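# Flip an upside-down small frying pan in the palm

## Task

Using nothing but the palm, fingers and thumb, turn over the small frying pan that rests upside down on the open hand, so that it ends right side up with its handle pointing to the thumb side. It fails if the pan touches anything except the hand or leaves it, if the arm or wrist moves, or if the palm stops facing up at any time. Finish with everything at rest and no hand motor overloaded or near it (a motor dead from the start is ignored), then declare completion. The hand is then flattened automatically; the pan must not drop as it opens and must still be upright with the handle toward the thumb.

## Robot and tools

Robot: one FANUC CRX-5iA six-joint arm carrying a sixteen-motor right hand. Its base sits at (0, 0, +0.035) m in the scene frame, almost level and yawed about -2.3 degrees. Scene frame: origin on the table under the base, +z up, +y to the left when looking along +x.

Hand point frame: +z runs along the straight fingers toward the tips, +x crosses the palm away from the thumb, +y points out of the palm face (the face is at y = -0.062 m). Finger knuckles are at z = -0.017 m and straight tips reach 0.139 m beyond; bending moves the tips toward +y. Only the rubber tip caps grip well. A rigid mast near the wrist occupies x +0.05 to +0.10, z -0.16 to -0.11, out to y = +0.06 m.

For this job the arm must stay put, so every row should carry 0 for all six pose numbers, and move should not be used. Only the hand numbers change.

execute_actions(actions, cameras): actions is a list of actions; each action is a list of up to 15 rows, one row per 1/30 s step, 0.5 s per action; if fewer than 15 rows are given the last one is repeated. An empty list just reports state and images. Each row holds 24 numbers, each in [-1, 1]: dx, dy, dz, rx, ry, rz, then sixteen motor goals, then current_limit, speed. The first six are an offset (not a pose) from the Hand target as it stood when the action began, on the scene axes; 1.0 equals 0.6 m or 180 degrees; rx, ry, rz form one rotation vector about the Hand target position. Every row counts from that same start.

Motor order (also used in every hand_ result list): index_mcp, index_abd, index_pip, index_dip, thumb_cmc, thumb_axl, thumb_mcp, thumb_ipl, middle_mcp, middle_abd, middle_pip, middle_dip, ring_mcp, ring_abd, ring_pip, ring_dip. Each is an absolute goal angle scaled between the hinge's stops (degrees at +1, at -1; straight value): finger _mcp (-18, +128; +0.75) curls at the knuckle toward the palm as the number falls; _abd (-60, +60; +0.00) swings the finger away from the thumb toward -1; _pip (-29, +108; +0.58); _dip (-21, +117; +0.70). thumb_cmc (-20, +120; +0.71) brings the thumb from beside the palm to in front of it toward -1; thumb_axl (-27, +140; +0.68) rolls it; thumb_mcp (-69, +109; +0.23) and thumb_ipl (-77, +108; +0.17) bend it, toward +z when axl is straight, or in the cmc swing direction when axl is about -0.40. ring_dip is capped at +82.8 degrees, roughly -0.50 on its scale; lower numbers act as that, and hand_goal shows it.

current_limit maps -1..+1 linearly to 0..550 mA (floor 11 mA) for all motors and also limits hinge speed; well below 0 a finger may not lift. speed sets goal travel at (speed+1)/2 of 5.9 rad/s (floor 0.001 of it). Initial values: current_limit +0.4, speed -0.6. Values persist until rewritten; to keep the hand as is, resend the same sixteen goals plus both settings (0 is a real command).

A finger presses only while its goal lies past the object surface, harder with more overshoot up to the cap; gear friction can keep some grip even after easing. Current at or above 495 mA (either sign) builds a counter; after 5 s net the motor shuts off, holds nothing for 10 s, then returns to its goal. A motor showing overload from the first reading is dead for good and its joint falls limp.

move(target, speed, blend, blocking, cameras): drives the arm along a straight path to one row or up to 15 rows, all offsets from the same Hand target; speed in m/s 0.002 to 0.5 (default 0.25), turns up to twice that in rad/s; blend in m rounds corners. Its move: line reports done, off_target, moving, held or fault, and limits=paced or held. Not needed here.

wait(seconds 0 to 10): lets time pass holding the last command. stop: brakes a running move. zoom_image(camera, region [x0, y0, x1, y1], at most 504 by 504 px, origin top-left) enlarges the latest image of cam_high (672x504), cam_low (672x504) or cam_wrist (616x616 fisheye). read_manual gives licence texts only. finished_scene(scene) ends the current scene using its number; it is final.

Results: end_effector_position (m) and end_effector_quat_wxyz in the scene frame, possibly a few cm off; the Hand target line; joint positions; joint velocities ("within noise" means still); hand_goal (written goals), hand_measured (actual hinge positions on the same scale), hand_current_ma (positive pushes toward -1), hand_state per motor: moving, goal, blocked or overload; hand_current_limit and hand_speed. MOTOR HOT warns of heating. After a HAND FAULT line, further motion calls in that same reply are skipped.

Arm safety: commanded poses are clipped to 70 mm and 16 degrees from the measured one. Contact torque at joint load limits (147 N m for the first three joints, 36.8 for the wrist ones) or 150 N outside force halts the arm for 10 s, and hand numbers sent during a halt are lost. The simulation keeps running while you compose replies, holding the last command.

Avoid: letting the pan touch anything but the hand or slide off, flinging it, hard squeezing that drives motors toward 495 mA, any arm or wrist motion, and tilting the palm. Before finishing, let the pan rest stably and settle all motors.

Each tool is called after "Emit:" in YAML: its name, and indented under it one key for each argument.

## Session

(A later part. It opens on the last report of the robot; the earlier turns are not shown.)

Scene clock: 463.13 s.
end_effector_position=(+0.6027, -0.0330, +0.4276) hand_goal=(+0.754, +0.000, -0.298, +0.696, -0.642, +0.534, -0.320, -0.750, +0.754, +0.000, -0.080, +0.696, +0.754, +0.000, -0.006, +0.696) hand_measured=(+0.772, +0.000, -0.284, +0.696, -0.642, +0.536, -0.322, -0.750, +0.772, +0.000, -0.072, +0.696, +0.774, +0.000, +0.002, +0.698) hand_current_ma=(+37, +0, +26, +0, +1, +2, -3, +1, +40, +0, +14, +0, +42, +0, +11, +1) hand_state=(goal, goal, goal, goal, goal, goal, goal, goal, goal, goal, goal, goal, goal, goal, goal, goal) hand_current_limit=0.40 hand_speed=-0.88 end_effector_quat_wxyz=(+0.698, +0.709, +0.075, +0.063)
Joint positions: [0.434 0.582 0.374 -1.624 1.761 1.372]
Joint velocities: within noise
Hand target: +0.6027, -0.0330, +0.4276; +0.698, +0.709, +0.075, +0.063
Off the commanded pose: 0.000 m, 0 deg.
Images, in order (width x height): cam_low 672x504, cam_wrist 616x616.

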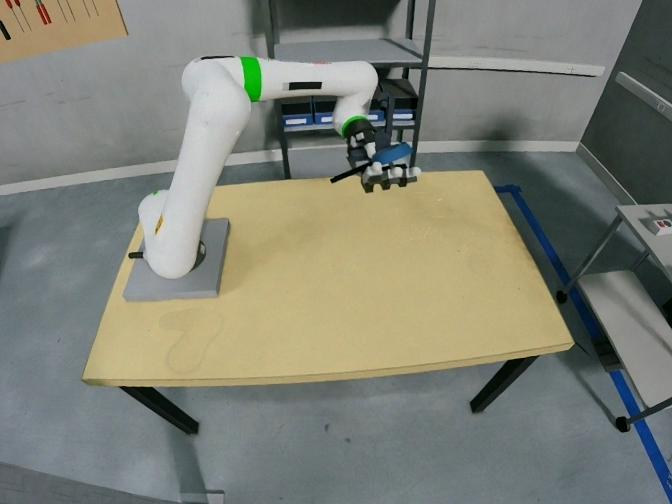

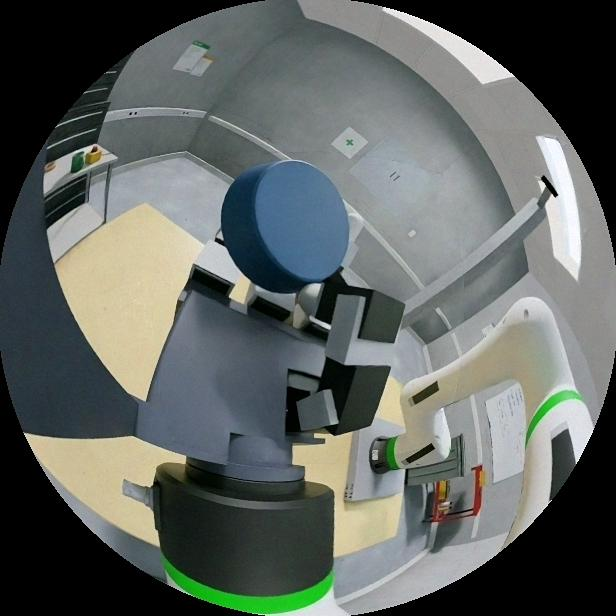

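Emit:
execute_actions:
  actions:
    - [[0,0,0,0,0,0,0.548,0,0.0,0.696,-0.643,0.533,-0.32,-0.751,0.754,0,-0.08,0.696,0.754,0,-0.08,0.696,0.4,-0.88]]
  cameras: ["cam_low","cam_wrist"]

Emit:
zoom_image:
  camera: "cam_wrist"
  region: [170, 160, 500, 490]

Emit:
zoom_image:
  camera: "cam_low"
  region: [320, 105, 430, 215]

Scene clock: 559.97 s.
end_effector_position=(+0.6027, -0.0330, +0.4276) hand_goal=(+0.548, +0.000, +0.000, +0.696, -0.642, +0.534, -0.320, -0.750, +0.754, +0.000, -0.080, +0.696, +0.754, +0.000, -0.080, +0.696) hand_measured=(+0.574, +0.000, +0.000, +0.696, -0.642, +0.536, -0.322, -0.750, +0.774, +0.000, -0.070, +0.696, +0.774, +0.000, -0.074, +0.698) hand_current_ma=(+66, +0, +0, +0, +1, +2, -4, +0, +46, +0, +15, +1, +42, +0, +10, +1) hand_state=(blocked, goal, goal, goal, goal, goal, goal, goal, blocked, goal, goal, goal, goal, goal, goal, goal) hand_current_limit=0.40 hand_speed=-0.88 end_effector_quat_wxyz=(+0.698, +0.709, +0.075, +0.063)
Joint positions: [0.434 0.582 0.374 -1.624 1.761 1.372]
Joint velocities: within noise
Hand target: +0.6027, -0.0330, +0.4276; +0.698, +0.709, +0.075, +0.063
Off the commanded pose: 0.000 m, 0 deg.
Images, in order (width x height): cam_low 672x504, cam_wrist 616x616.

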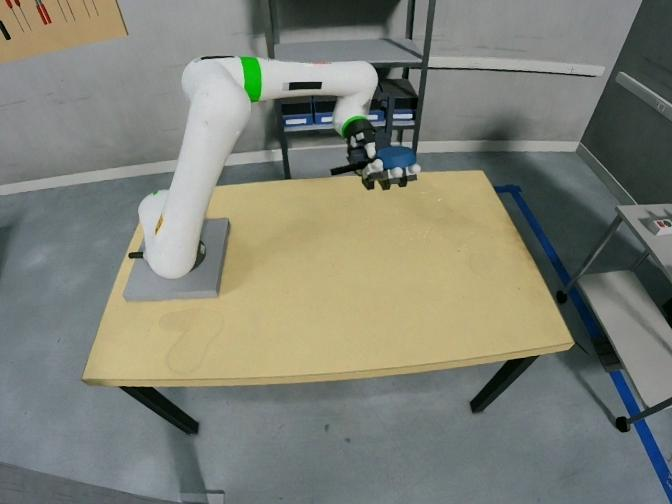

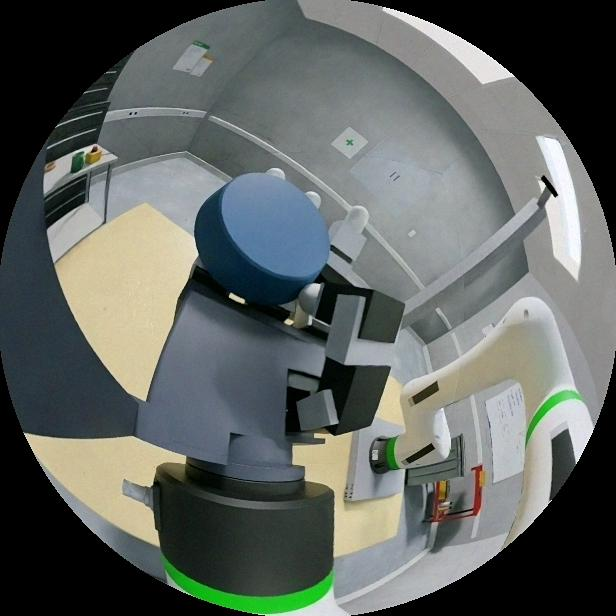

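Scaled by 1.527 from the camera's 616x616 image, which has a finer 880x880 frame.

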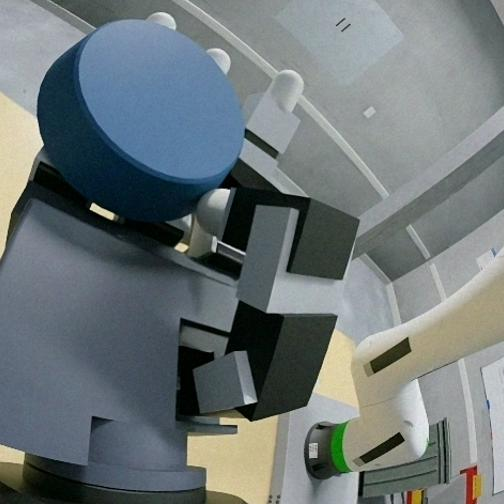

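Scaled by 4.582 from the camera's 672x504 image, which has a finer 960x720 frame.

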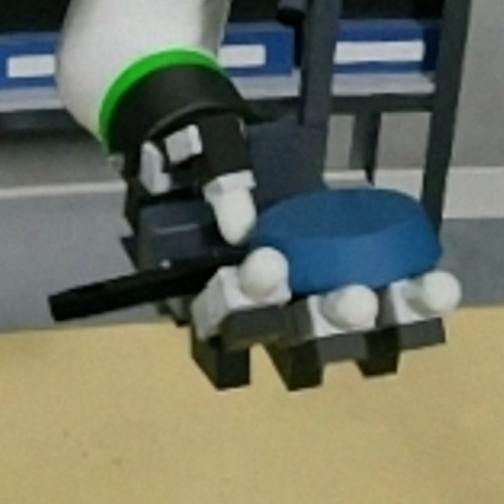

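Emit:
execute_actions:
  actions:
    - [[0,0,0,0,0,0,0.548,0,-0.08,0.696,-0.643,0.533,-0.32,-0.751,0.932,0,-0.226,0.696,0.932,0,-0.226,0.696,0.4,-0.88]]
  cameras: ["cam_low","cam_wrist"]

Emit:
zoom_image:
  camera: "cam_wrist"
  region: [170, 160, 500, 490]

Emit:
zoom_image:
  camera: "cam_low"
  region: [320, 105, 430, 215]

Scene clock: 584.03 s.
end_effector_position=(+0.6027, -0.0330, +0.4276) hand_goal=(+0.548, +0.000, -0.080, +0.696, -0.642, +0.534, -0.320, -0.750, +0.932, +0.000, -0.226, +0.696, +0.932, +0.000, -0.226, +0.696) hand_measured=(+0.574, +0.000, -0.072, +0.696, -0.642, +0.536, -0.322, -0.750, +0.942, +0.000, -0.216, +0.696, +0.944, +0.000, -0.216, +0.698) hand_current_ma=(+65, +0, +11, +0, +1, +2, -4, +0, +16, +0, +18, +1, +22, +0, +17, +1) hand_state=(blocked, goal, goal, goal, goal, goal, goal, goal, goal, goal, goal, goal, goal, goal, goal, goal) hand_current_limit=0.40 hand_speed=-0.88 end_effector_quat_wxyz=(+0.698, +0.709, +0.075, +0.063)
Joint positions: [0.434 0.582 0.374 -1.624 1.761 1.372]
Joint velocities: within noise
Hand target: +0.6027, -0.0330, +0.4276; +0.698, +0.709, +0.075, +0.063
Off the commanded pose: 0.000 m, 0 deg.
Images, in order (width x height): cam_low 672x504, cam_wrist 616x616.

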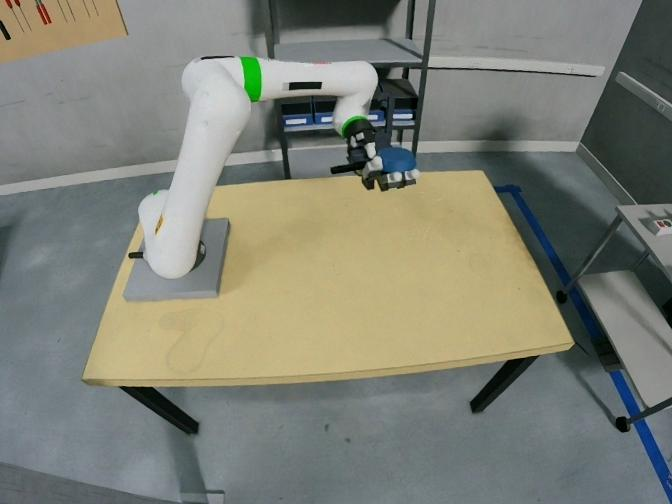

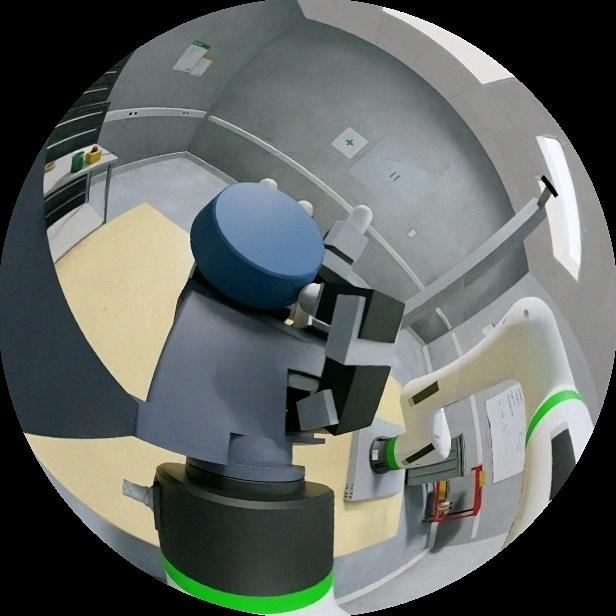

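Scaled by 1.527 from the camera's 616x616 image, which has a finer 880x880 frame.

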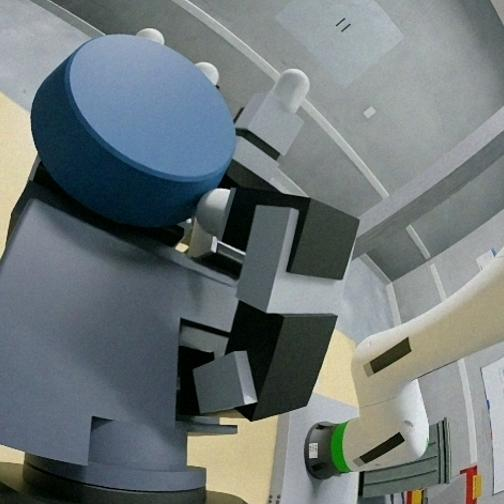

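Scaled by 4.582 from the camera's 672x504 image, which has a finer 960x720 frame.

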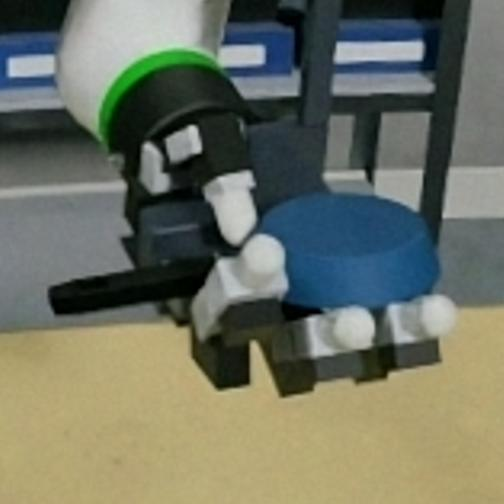

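Emit:
execute_actions:
  actions:
    - [[0,0,0,0,0,0,0.65,0,0.25,0.696,-0.643,0.533,-0.32,-0.751,0.80,0,0.25,0.696,0.80,0,0.25,0.696,0.4,-0.88]]
    - [[0,0,0,0,0,0,0.754,0,0.576,0.696,-0.643,0.533,-0.32,-0.751,0.754,0,0.576,0.696,0.754,0,0.576,0.696,0.4,-0.88]]
  cameras: ["cam_low","cam_wrist"]

Emit:
zoom_image:
  camera: "cam_wrist"
  region: [170, 160, 500, 490]

Emit:
zoom_image:
  camera: "cam_low"
  region: [320, 105, 430, 215]

Scene clock: 630.73 s.
end_effector_position=(+0.6027, -0.0330, +0.4276) hand_goal=(+0.754, +0.000, +0.576, +0.696, -0.642, +0.534, -0.320, -0.750, +0.754, +0.000, +0.576, +0.696, +0.754, +0.000, +0.576, +0.696) hand_measured=(+0.766, +0.000, +0.576, +0.696, -0.642, +0.536, -0.324, -0.752, +0.780, +0.000, +0.576, +0.696, +0.780, +0.000, +0.576, +0.698) hand_current_ma=(+24, +0, +0, +0, +1, +2, -7, -2, +65, +0, +0, +1, +63, +0, +0, +1) hand_state=(goal, goal, goal, goal, goal, goal, goal, goal, blocked, goal, goal, goal, blocked, goal, goal, goal) hand_current_limit=0.40 hand_speed=-0.88 end_effector_quat_wxyz=(+0.698, +0.709, +0.075, +0.063)
Joint positions: [0.434 0.582 0.374 -1.624 1.761 1.372]
Joint velocities: within noise
Hand target: +0.6027, -0.0330, +0.4276; +0.698, +0.709, +0.075, +0.063
Off the commanded pose: 0.000 m, 0 deg.
Images, in order (width x height): cam_low 672x504, cam_wrist 616x616.

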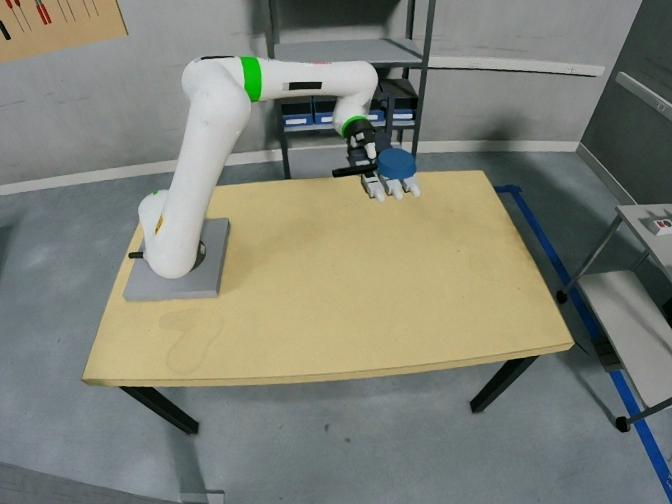

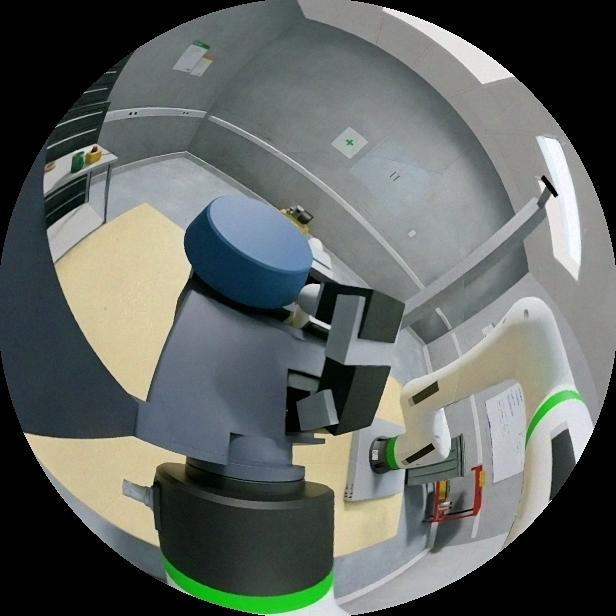

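Scaled by 1.527 from the camera's 616x616 image, which has a finer 880x880 frame.

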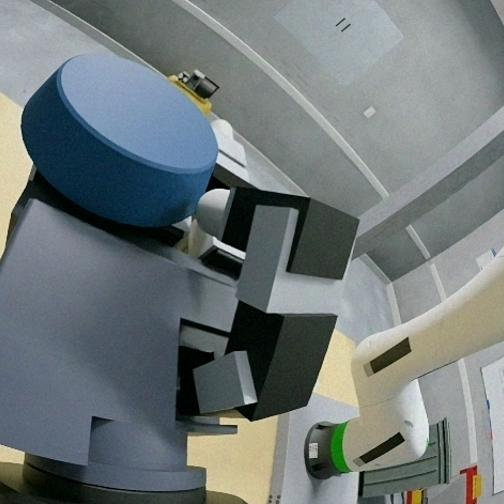

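Scaled by 4.582 from the camera's 672x504 image, which has a finer 960x720 frame.

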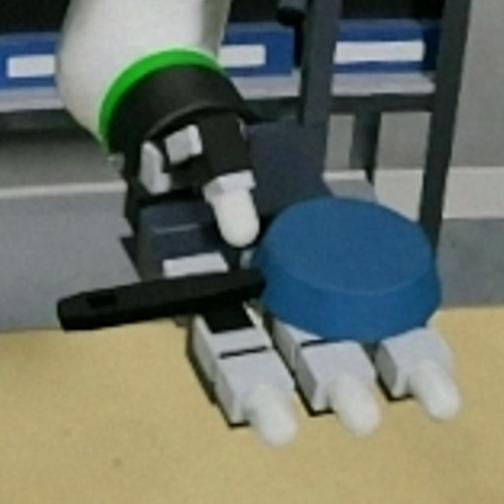

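Emit:
execute_actions:
  actions:
    - [[0,0,0,0,0,0,0.754,0,0.576,0.696,-0.643,0.533,0.056,-0.989,0.754,0,0.576,0.696,0.754,0,0.576,0.696,0.4,-0.85]]
    - [[0,0,0,0,0,0,0.754,0,0.576,0.696,-0.643,0.006,0.056,-0.989,0.754,0,0.576,0.696,0.754,0,0.576,0.696,0.4,-0.85]]
  cameras: ["cam_low","cam_wrist"]

Emit:
zoom_image:
  camera: "cam_wrist"
  region: [170, 160, 500, 490]

Emit:
zoom_image:
  camera: "cam_low"
  region: [320, 105, 430, 215]

Scene clock: 671.17 s.
end_effector_position=(+0.6027, -0.0330, +0.4276) hand_goal=(+0.754, +0.000, +0.576, +0.696, -0.642, +0.006, +0.056, -0.988, +0.754, +0.000, +0.576, +0.696, +0.754, +0.000, +0.576, +0.696) hand_measured=(+0.766, +0.000, +0.576, +0.696, -0.642, +0.008, +0.048, -0.988, +0.780, +0.000, +0.576, +0.696, +0.780, +0.000, +0.576, +0.698) hand_current_ma=(+24, +0, +0, +0, +0, +3, -16, +1, +65, +0, +0, +1, +63, +0, +0, +1) hand_state=(goal, goal, goal, goal, goal, goal, goal, goal, blocked, goal, goal, goal, blocked, goal, goal, goal) hand_current_limit=0.40 hand_speed=-0.85 end_effector_quat_wxyz=(+0.698, +0.709, +0.075, +0.063)
Joint positions: [0.434 0.582 0.374 -1.624 1.761 1.372]
Joint velocities: within noise
Hand target: +0.6027, -0.0330, +0.4276; +0.698, +0.709, +0.075, +0.063
Off the commanded pose: 0.000 m, 0 deg.
Images, in order (width x height): cam_low 672x504, cam_wrist 616x616.

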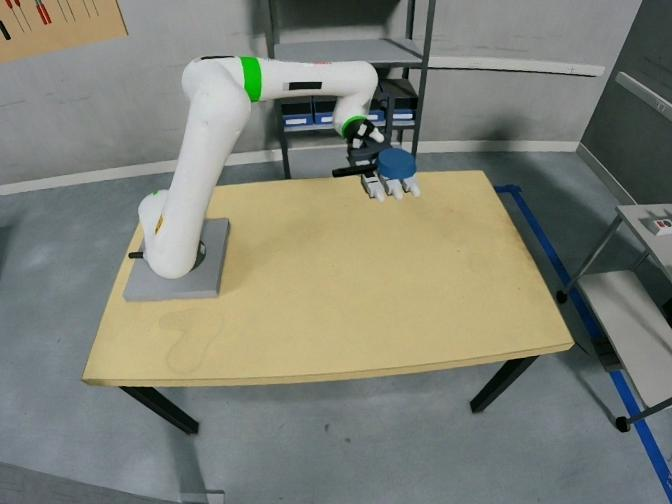

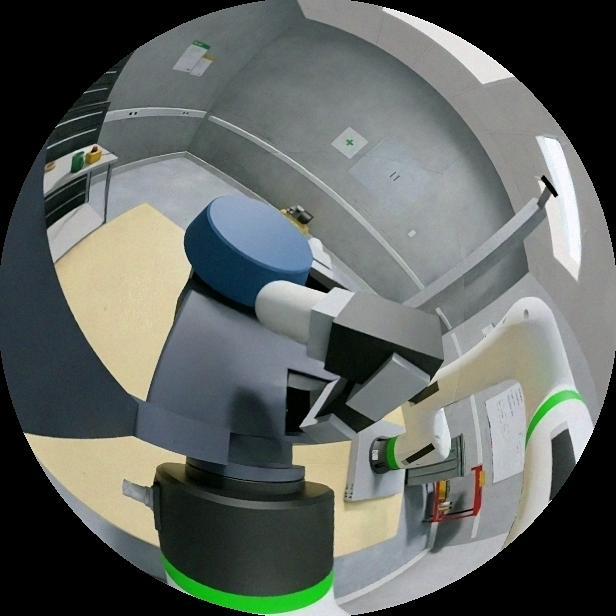

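Scaled by 1.527 from the camera's 616x616 image, which has a finer 880x880 frame.

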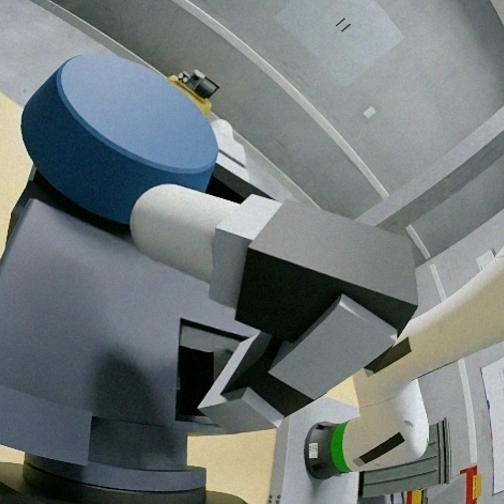

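Scaled by 4.582 from the camera's 672x504 image, which has a finer 960x720 frame.

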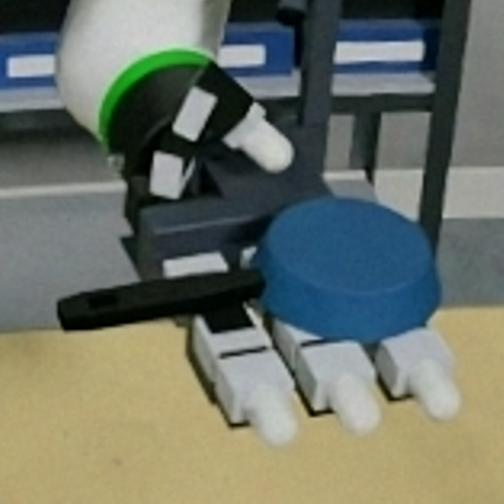

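Emit:
execute_actions:
  actions:
    - [[0,0,0,0,0,0,0.754,0,0.576,0.696,-0.815,0.078,0.051,-0.989,0.754,0,0.576,0.696,0.754,0,0.576,0.696,0.4,-0.85]]
  cameras: ["cam_low","cam_wrist"]

Emit:
zoom_image:
  camera: "cam_wrist"
  region: [170, 160, 500, 490]

Emit:
zoom_image:
  camera: "cam_low"
  region: [320, 105, 430, 215]

Scene clock: 675.33 s.
end_effector_position=(+0.6027, -0.0330, +0.4276) hand_goal=(+0.754, +0.000, +0.576, +0.696, -0.814, +0.078, +0.052, -0.988, +0.754, +0.000, +0.576, +0.696, +0.754, +0.000, +0.576, +0.696) hand_measured=(+0.766, +0.000, +0.576, +0.696, -0.816, +0.074, +0.048, -0.988, +0.780, +0.000, +0.576, +0.696, +0.780, +0.000, +0.576, +0.698) hand_current_ma=(+24, +0, +0, +0, -2, -5, -6, +1, +65, +0, +0, +1, +63, +0, +0, +1) hand_state=(goal, goal, goal, goal, goal, goal, goal, goal, blocked, goal, goal, goal, blocked, goal, goal, goal) hand_current_limit=0.40 hand_speed=-0.85 end_effector_quat_wxyz=(+0.698, +0.709, +0.075, +0.063)
Joint positions: [0.434 0.582 0.374 -1.624 1.761 1.372]
Joint velocities: within noise
Hand target: +0.6027, -0.0330, +0.4276; +0.698, +0.709, +0.075, +0.063
Off the commanded pose: 0.000 m, 0 deg.
Images, in order (width x height): cam_low 672x504, cam_wrist 616x616.

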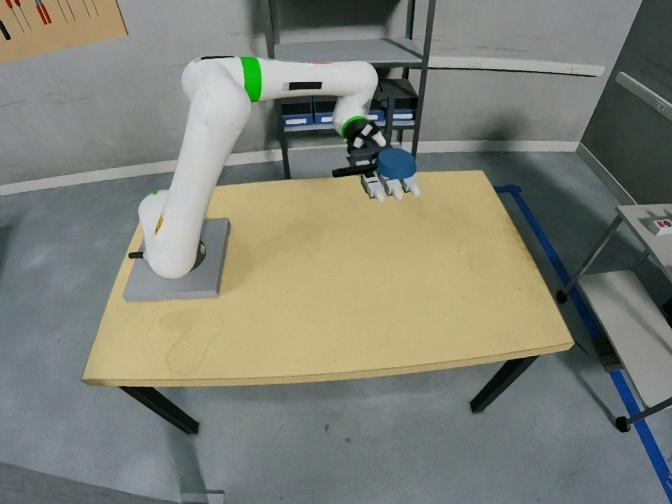

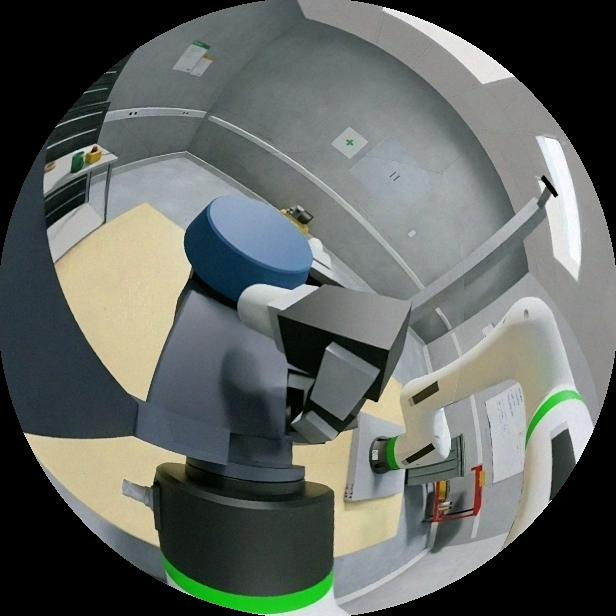

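Scaled by 1.527 from the camera's 616x616 image, which has a finer 880x880 frame.

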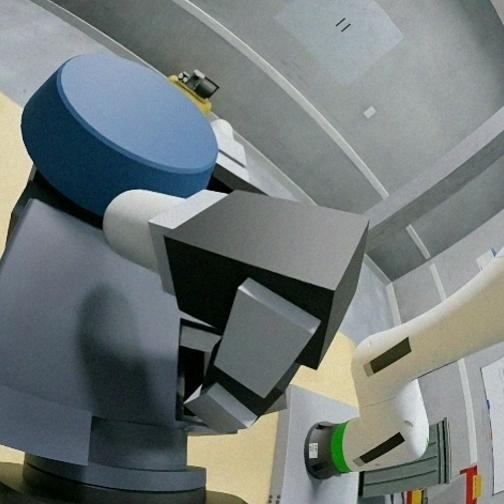

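Scaled by 4.582 from the camera's 672x504 image, which has a finer 960x720 frame.

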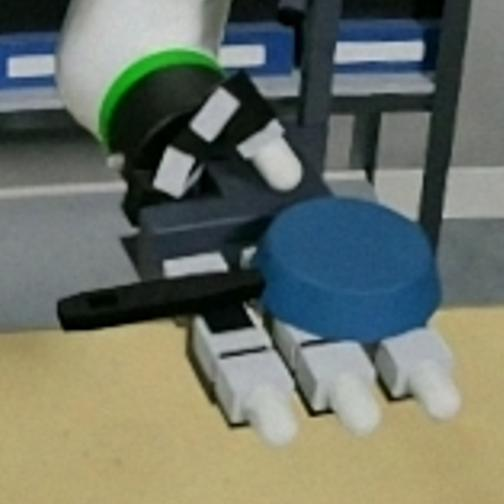

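Emit:
execute_actions:
  actions:
    - [[0,0,0,0,0,0,0.754,0,0.576,0.696,-0.8,0.153,-0.108,-0.79,0.754,0,0.576,0.696,0.754,0,0.576,0.696,0.4,-0.9]]
    - [[0,0,0,0,0,0,0.754,0,0.576,0.696,-0.8,0.232,-0.253,-0.584,0.754,0,0.576,0.696,0.754,0,0.576,0.696,0.4,-0.9]]
  cameras: ["cam_low","cam_wrist"]

Emit:
zoom_image:
  camera: "cam_wrist"
  region: [170, 160, 500, 490]

Emit:
zoom_image:
  camera: "cam_low"
  region: [320, 105, 430, 215]

Scene clock: 689.90 s.
end_effector_position=(+0.6027, -0.0330, +0.4276) hand_goal=(+0.754, +0.000, +0.576, +0.696, -0.800, +0.232, -0.252, -0.584, +0.754, +0.000, +0.576, +0.696, +0.754, +0.000, +0.576, +0.696) hand_measured=(+0.768, +0.000, +0.576, +0.696, -0.804, +0.228, -0.254, -0.590, +0.780, +0.000, +0.578, +0.696, +0.780, +0.000, +0.578, +0.698) hand_current_ma=(+26, +0, +0, +0, -4, -7, -4, -14, +65, +0, +1, +1, +63, +0, +1, +1) hand_state=(goal, goal, goal, goal, goal, goal, goal, goal, blocked, goal, goal, goal, blocked, goal, goal, goal) hand_current_limit=0.40 hand_speed=-0.90 end_effector_quat_wxyz=(+0.698, +0.709, +0.075, +0.063)
Joint positions: [0.434 0.582 0.374 -1.624 1.761 1.372]
Joint velocities: within noise
Hand target: +0.6027, -0.0330, +0.4276; +0.698, +0.709, +0.075, +0.063
Off the commanded pose: 0.000 m, 0 deg.
Images, in order (width x height): cam_low 672x504, cam_wrist 616x616.

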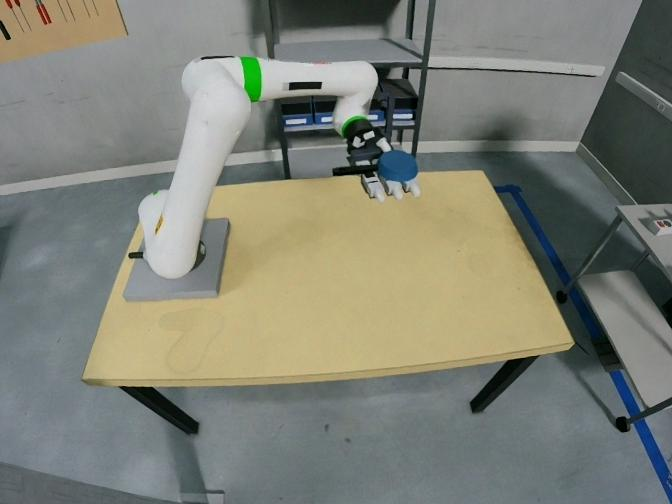

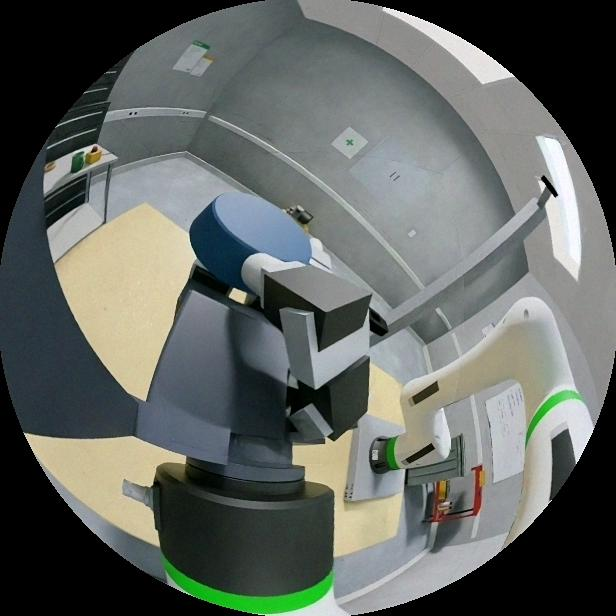

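Scaled by 1.527 from the camera's 616x616 image, which has a finer 880x880 frame.

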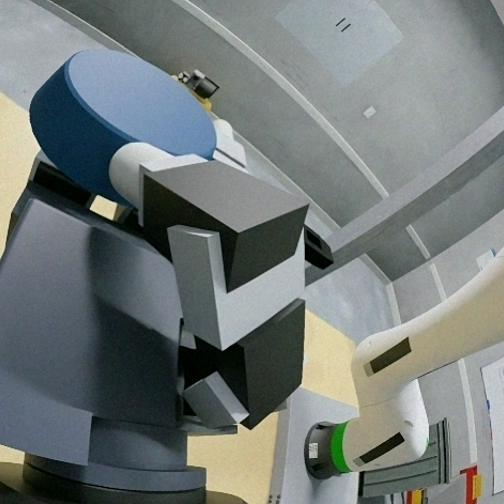

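Scaled by 4.582 from the camera's 672x504 image, which has a finer 960x720 frame.

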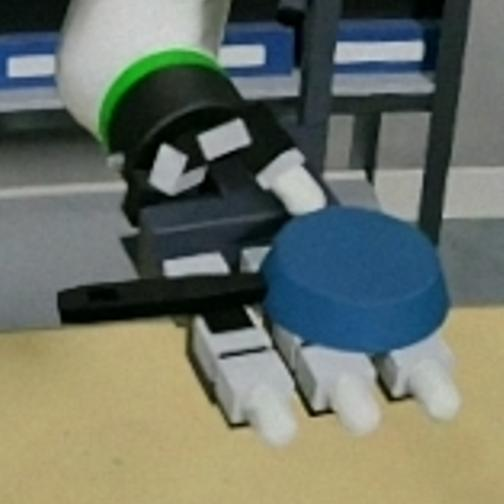

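Emit:
execute_actions:
  actions:
    - [[0,0,0,0,0,0,0.754,0,0.576,0.696,-0.8,0.292,-0.453,-0.278,0.754,0,0.576,0.696,0.754,0,0.576,0.696,0.4,-0.9]]
    - [[0,0,0,0,0,0,0.754,0,0.576,0.696,-0.8,0.309,-0.557,-0.11,0.754,0,0.576,0.696,0.754,0,0.576,0.696,0.4,-0.9]]
  cameras: ["cam_low","cam_wrist"]

Emit:
zoom_image:
  camera: "cam_wrist"
  region: [170, 160, 500, 490]

Emit:
zoom_image:
  camera: "cam_low"
  region: [320, 105, 430, 215]

Scene clock: 696.07 s.
end_effector_position=(+0.6027, -0.0330, +0.4276) hand_goal=(+0.754, +0.000, +0.576, +0.696, -0.800, +0.310, -0.556, -0.110, +0.754, +0.000, +0.576, +0.696, +0.754, +0.000, +0.576, +0.696) hand_measured=(+0.768, +0.000, +0.576, +0.696, -0.802, +0.304, -0.560, -0.116, +0.780, +0.000, +0.580, +0.696, +0.780, +0.000, +0.580, +0.698) hand_current_ma=(+31, +0, +0, +0, -2, -10, -6, -10, +64, +0, +6, +1, +63, +0, +5, +1) hand_state=(goal, goal, goal, goal, goal, goal, goal, goal, blocked, goal, goal, goal, blocked, goal, goal, goal) hand_current_limit=0.40 hand_speed=-0.90 end_effector_quat_wxyz=(+0.698, +0.709, +0.075, +0.063)
Joint positions: [0.434 0.582 0.374 -1.624 1.761 1.372]
Joint velocities: within noise
Hand target: +0.6027, -0.0330, +0.4276; +0.698, +0.709, +0.075, +0.063
Off the commanded pose: 0.000 m, 0 deg.
Images, in order (width x height): cam_low 672x504, cam_wrist 616x616.

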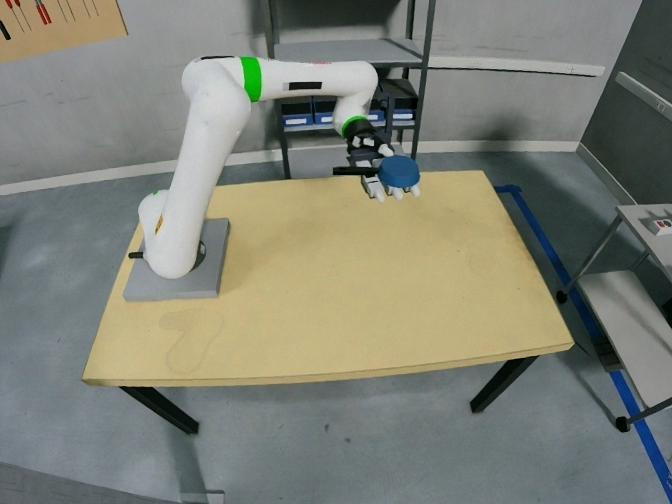

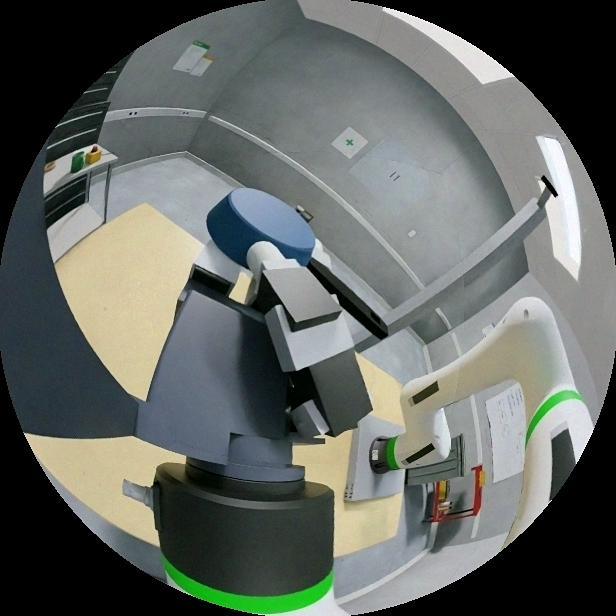

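Scaled by 1.527 from the camera's 616x616 image, which has a finer 880x880 frame.

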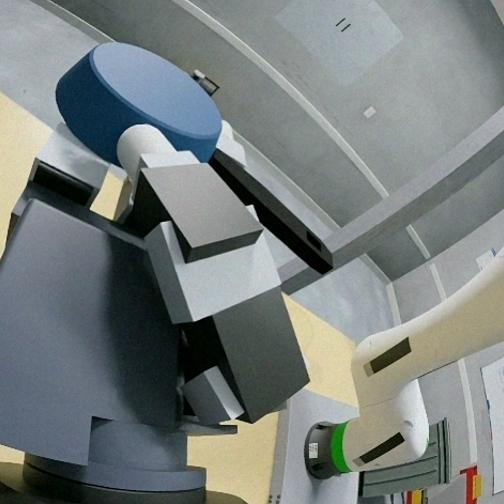

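Scaled by 4.582 from the camera's 672x504 image, which has a finer 960x720 frame.

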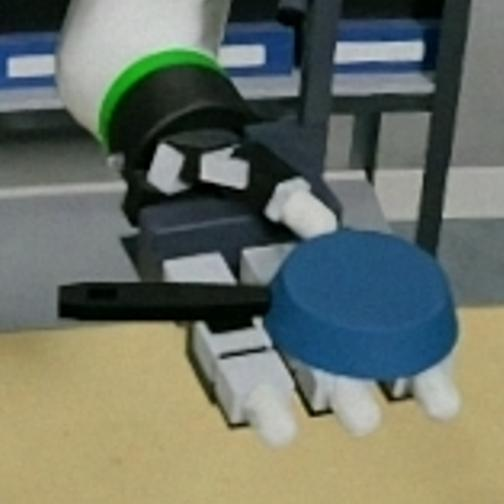

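Emit:
execute_actions:
  actions:
    - [[0,0,0,0,0,0,0.863,0,0.30,0.696,-0.8,0.309,-0.557,-0.11,0.863,0,0.30,0.696,0.863,0,0.30,0.696,0.4,-0.9]]
  cameras: ["cam_low","cam_wrist"]

Emit:
zoom_image:
  camera: "cam_wrist"
  region: [170, 160, 500, 490]

Emit:
zoom_image:
  camera: "cam_low"
  region: [320, 105, 430, 215]

Scene clock: 716.27 s.
end_effector_position=(+0.6027, -0.0330, +0.4276) hand_goal=(+0.864, +0.000, +0.300, +0.696, -0.800, +0.310, -0.556, -0.110, +0.864, +0.000, +0.300, +0.696, +0.864, +0.000, +0.300, +0.696) hand_measured=(+0.874, +0.000, +0.310, +0.696, -0.802, +0.304, -0.560, -0.116, +0.880, +0.000, +0.320, +0.696, +0.876, +0.000, +0.308, +0.698) hand_current_ma=(+20, +0, +16, +0, -2, -9, -6, -10, +35, +0, +42, +1, +22, +0, +13, +1) hand_state=(goal, goal, goal, goal, goal, goal, goal, goal, goal, goal, blocked, goal, goal, goal, goal, goal) hand_current_limit=0.40 hand_speed=-0.90 end_effector_quat_wxyz=(+0.698, +0.709, +0.075, +0.063)
Joint positions: [0.434 0.582 0.374 -1.624 1.761 1.372]
Joint velocities: within noise
Hand target: +0.6027, -0.0330, +0.4276; +0.698, +0.709, +0.075, +0.063
Off the commanded pose: 0.000 m, 0 deg.
Images, in order (width x height): cam_low 672x504, cam_wrist 616x616.

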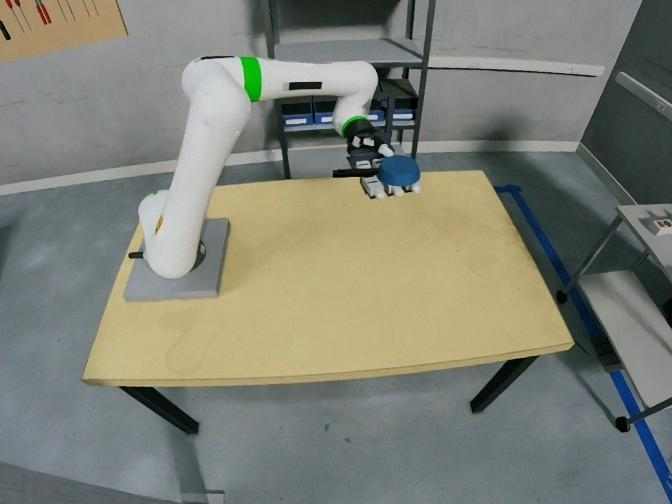

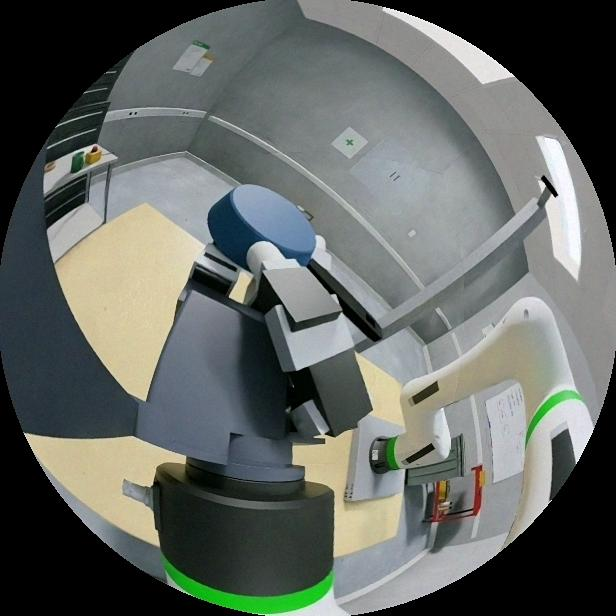

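Scaled by 1.527 from the camera's 616x616 image, which has a finer 880x880 frame.

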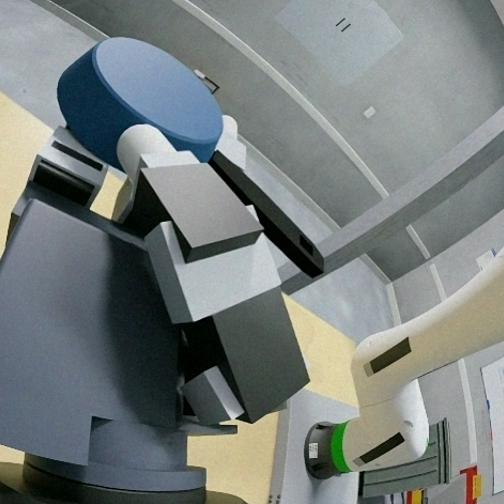

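Scaled by 4.582 from the camera's 672x504 image, which has a finer 960x720 frame.

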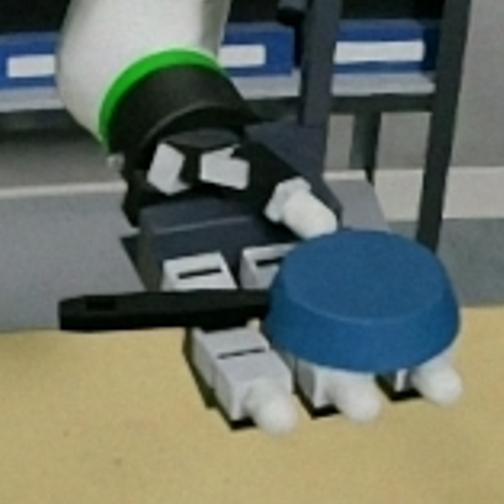

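Emit:
execute_actions:
  actions:
    - [[0,0,0,0,0,0,0.95,0,0.10,0.696,-0.83,0.34,-0.54,-0.16,0.95,0,0.10,0.696,0.95,0,0.10,0.696,0.4,-0.9]]
    - [[0,0,0,0,0,0,0.95,0,0.0,0.696,-0.857,0.362,-0.524,-0.218,0.95,0,0.0,0.696,0.95,0,0.0,0.696,0.4,-0.9]]
  cameras: ["cam_low","cam_wrist"]

Emit:
zoom_image:
  camera: "cam_wrist"
  region: [170, 160, 500, 490]

Emit:
zoom_image:
  camera: "cam_low"
  region: [320, 105, 430, 215]

Scene clock: 722.73 s.
end_effector_position=(+0.6027, -0.0330, +0.4276) hand_goal=(+0.950, +0.000, +0.000, +0.696, -0.856, +0.362, -0.524, -0.218, +0.950, +0.000, +0.000, +0.696, +0.950, +0.000, +0.000, +0.696) hand_measured=(+0.960, +0.000, +0.010, +0.696, -0.856, +0.352, -0.528, -0.216, +0.970, +0.000, +0.024, +0.698, +0.958, +0.000, +0.008, +0.698) hand_current_ma=(+18, +0, +16, +0, +0, -19, -5, +3, +42, +0, +50, +1, +15, +0, +12, +1) hand_state=(goal, goal, goal, goal, goal, goal, goal, goal, goal, goal, blocked, goal, goal, goal, goal, goal) hand_current_limit=0.40 hand_speed=-0.90 end_effector_quat_wxyz=(+0.698, +0.709, +0.075, +0.063)
Joint positions: [0.434 0.582 0.374 -1.624 1.761 1.372]
Joint velocities: within noise
Hand target: +0.6027, -0.0330, +0.4276; +0.698, +0.709, +0.075, +0.063
Off the commanded pose: 0.000 m, 0 deg.
Images, in order (width x height): cam_low 672x504, cam_wrist 616x616.

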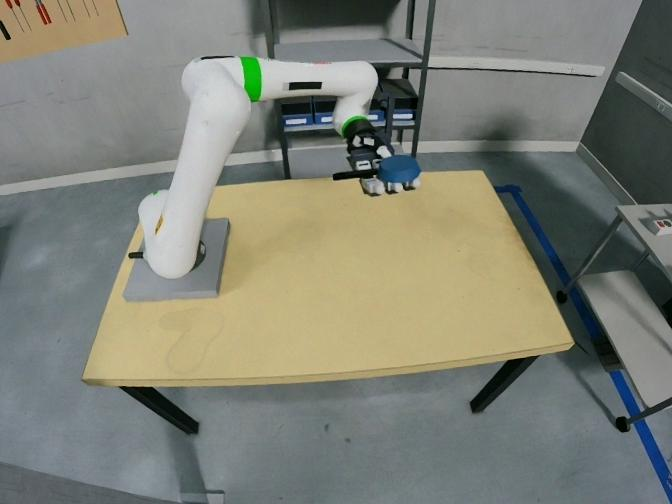

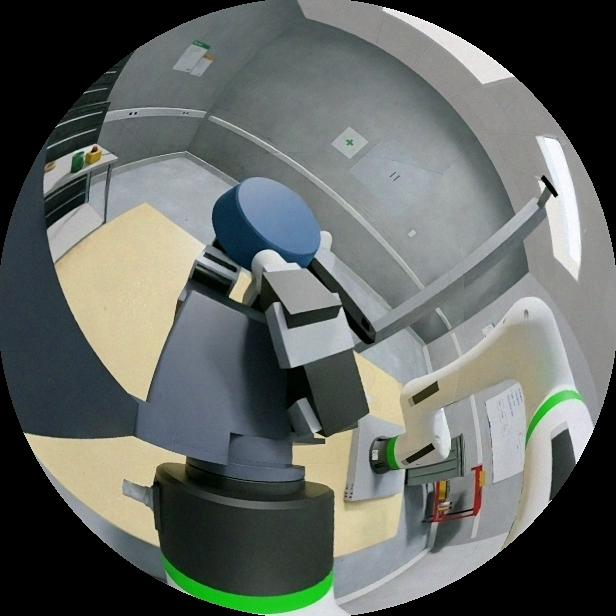

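Scaled by 1.527 from the camera's 616x616 image, which has a finer 880x880 frame.

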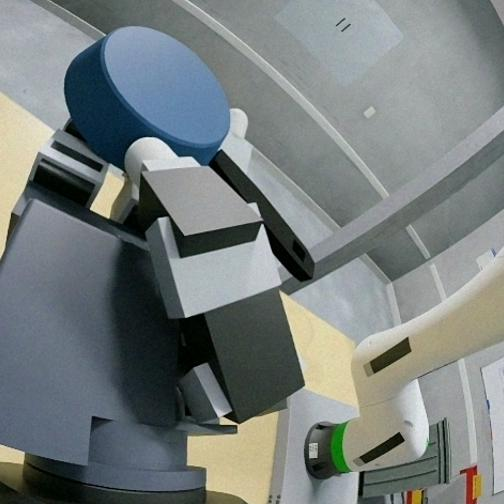

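Scaled by 4.582 from the camera's 672x504 image, which has a finer 960x720 frame.

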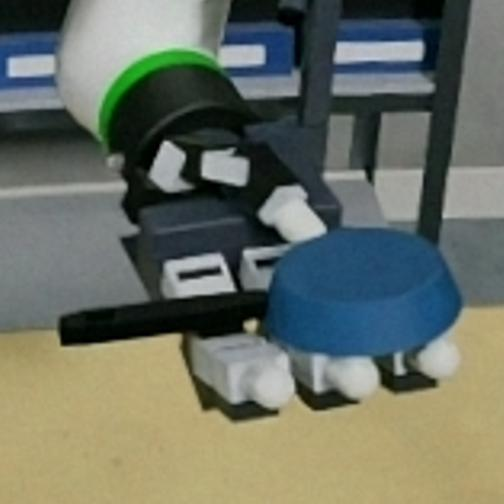

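Emit:
execute_actions:
  actions:
    - [[0,0,0,0,0,0,0.89,0,-0.08,0.696,-0.857,0.362,-0.524,-0.218,0.95,0,-0.20,0.696,0.95,0,-0.20,0.696,0.4,-0.9]]
  cameras: ["cam_low","cam_wrist"]

Emit:
zoom_image:
  camera: "cam_wrist"
  region: [170, 160, 500, 490]

Emit:
zoom_image:
  camera: "cam_low"
  region: [320, 105, 430, 215]

Scene clock: 729.93 s.
end_effector_position=(+0.6027, -0.0330, +0.4276) hand_goal=(+0.890, +0.000, -0.080, +0.696, -0.856, +0.362, -0.524, -0.218, +0.950, +0.000, -0.200, +0.696, +0.950, +0.000, -0.200, +0.696) hand_measured=(+0.918, +0.000, -0.070, +0.696, -0.860, +0.352, -0.528, -0.218, +0.970, +0.000, -0.178, +0.698, +0.958, +0.000, -0.192, +0.698) hand_current_ma=(+70, +0, +15, +0, -5, -19, -9, -1, +43, +0, +48, +2, +15, +0, +11, +1) hand_state=(blocked, goal, goal, goal, goal, goal, goal, goal, goal, goal, blocked, goal, goal, goal, goal, goal) hand_current_limit=0.40 hand_speed=-0.90 end_effector_quat_wxyz=(+0.698, +0.709, +0.075, +0.063)
Joint positions: [0.434 0.582 0.374 -1.624 1.761 1.372]
Joint velocities: within noise
Hand target: +0.6027, -0.0330, +0.4276; +0.698, +0.709, +0.075, +0.063
Off the commanded pose: 0.000 m, 0 deg.
Images, in order (width x height): cam_low 672x504, cam_wrist 616x616.

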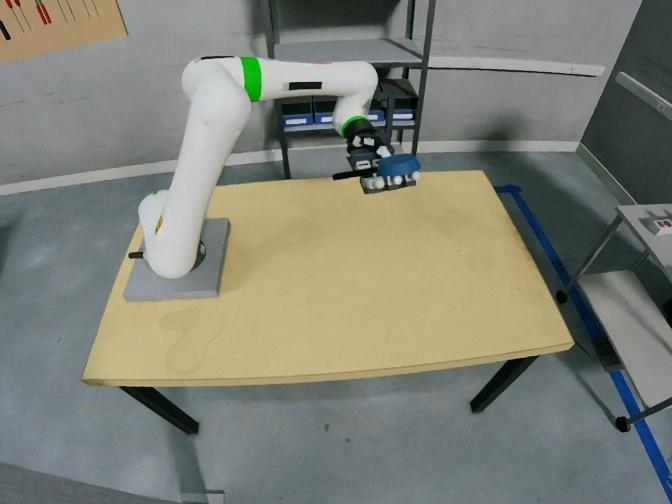

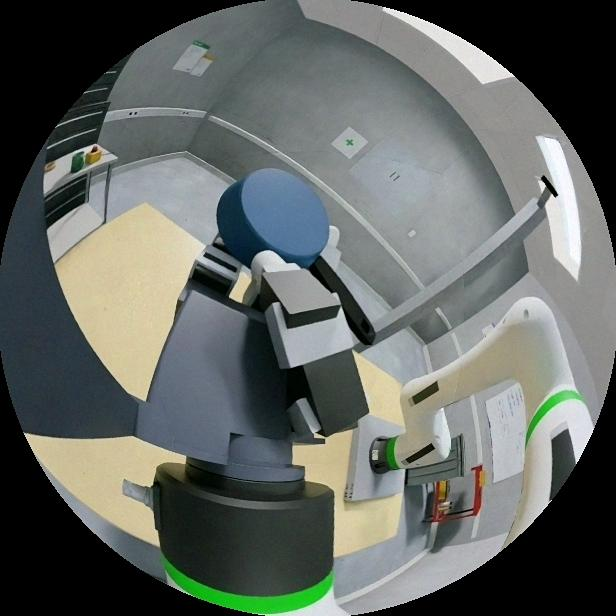

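Scaled by 1.527 from the camera's 616x616 image, which has a finer 880x880 frame.

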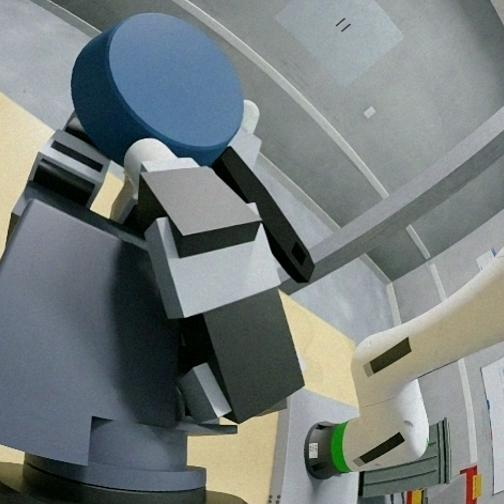

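Scaled by 4.582 from the camera's 672x504 image, which has a finer 960x720 frame.

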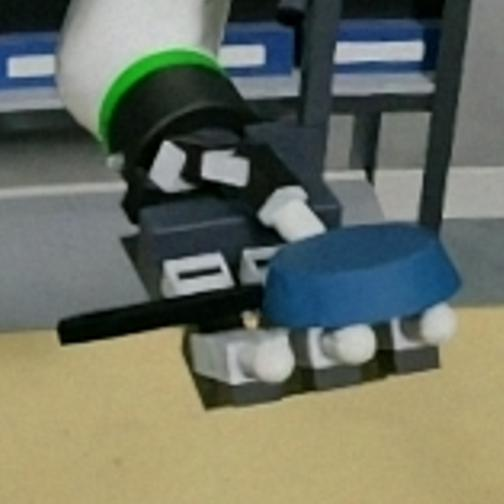

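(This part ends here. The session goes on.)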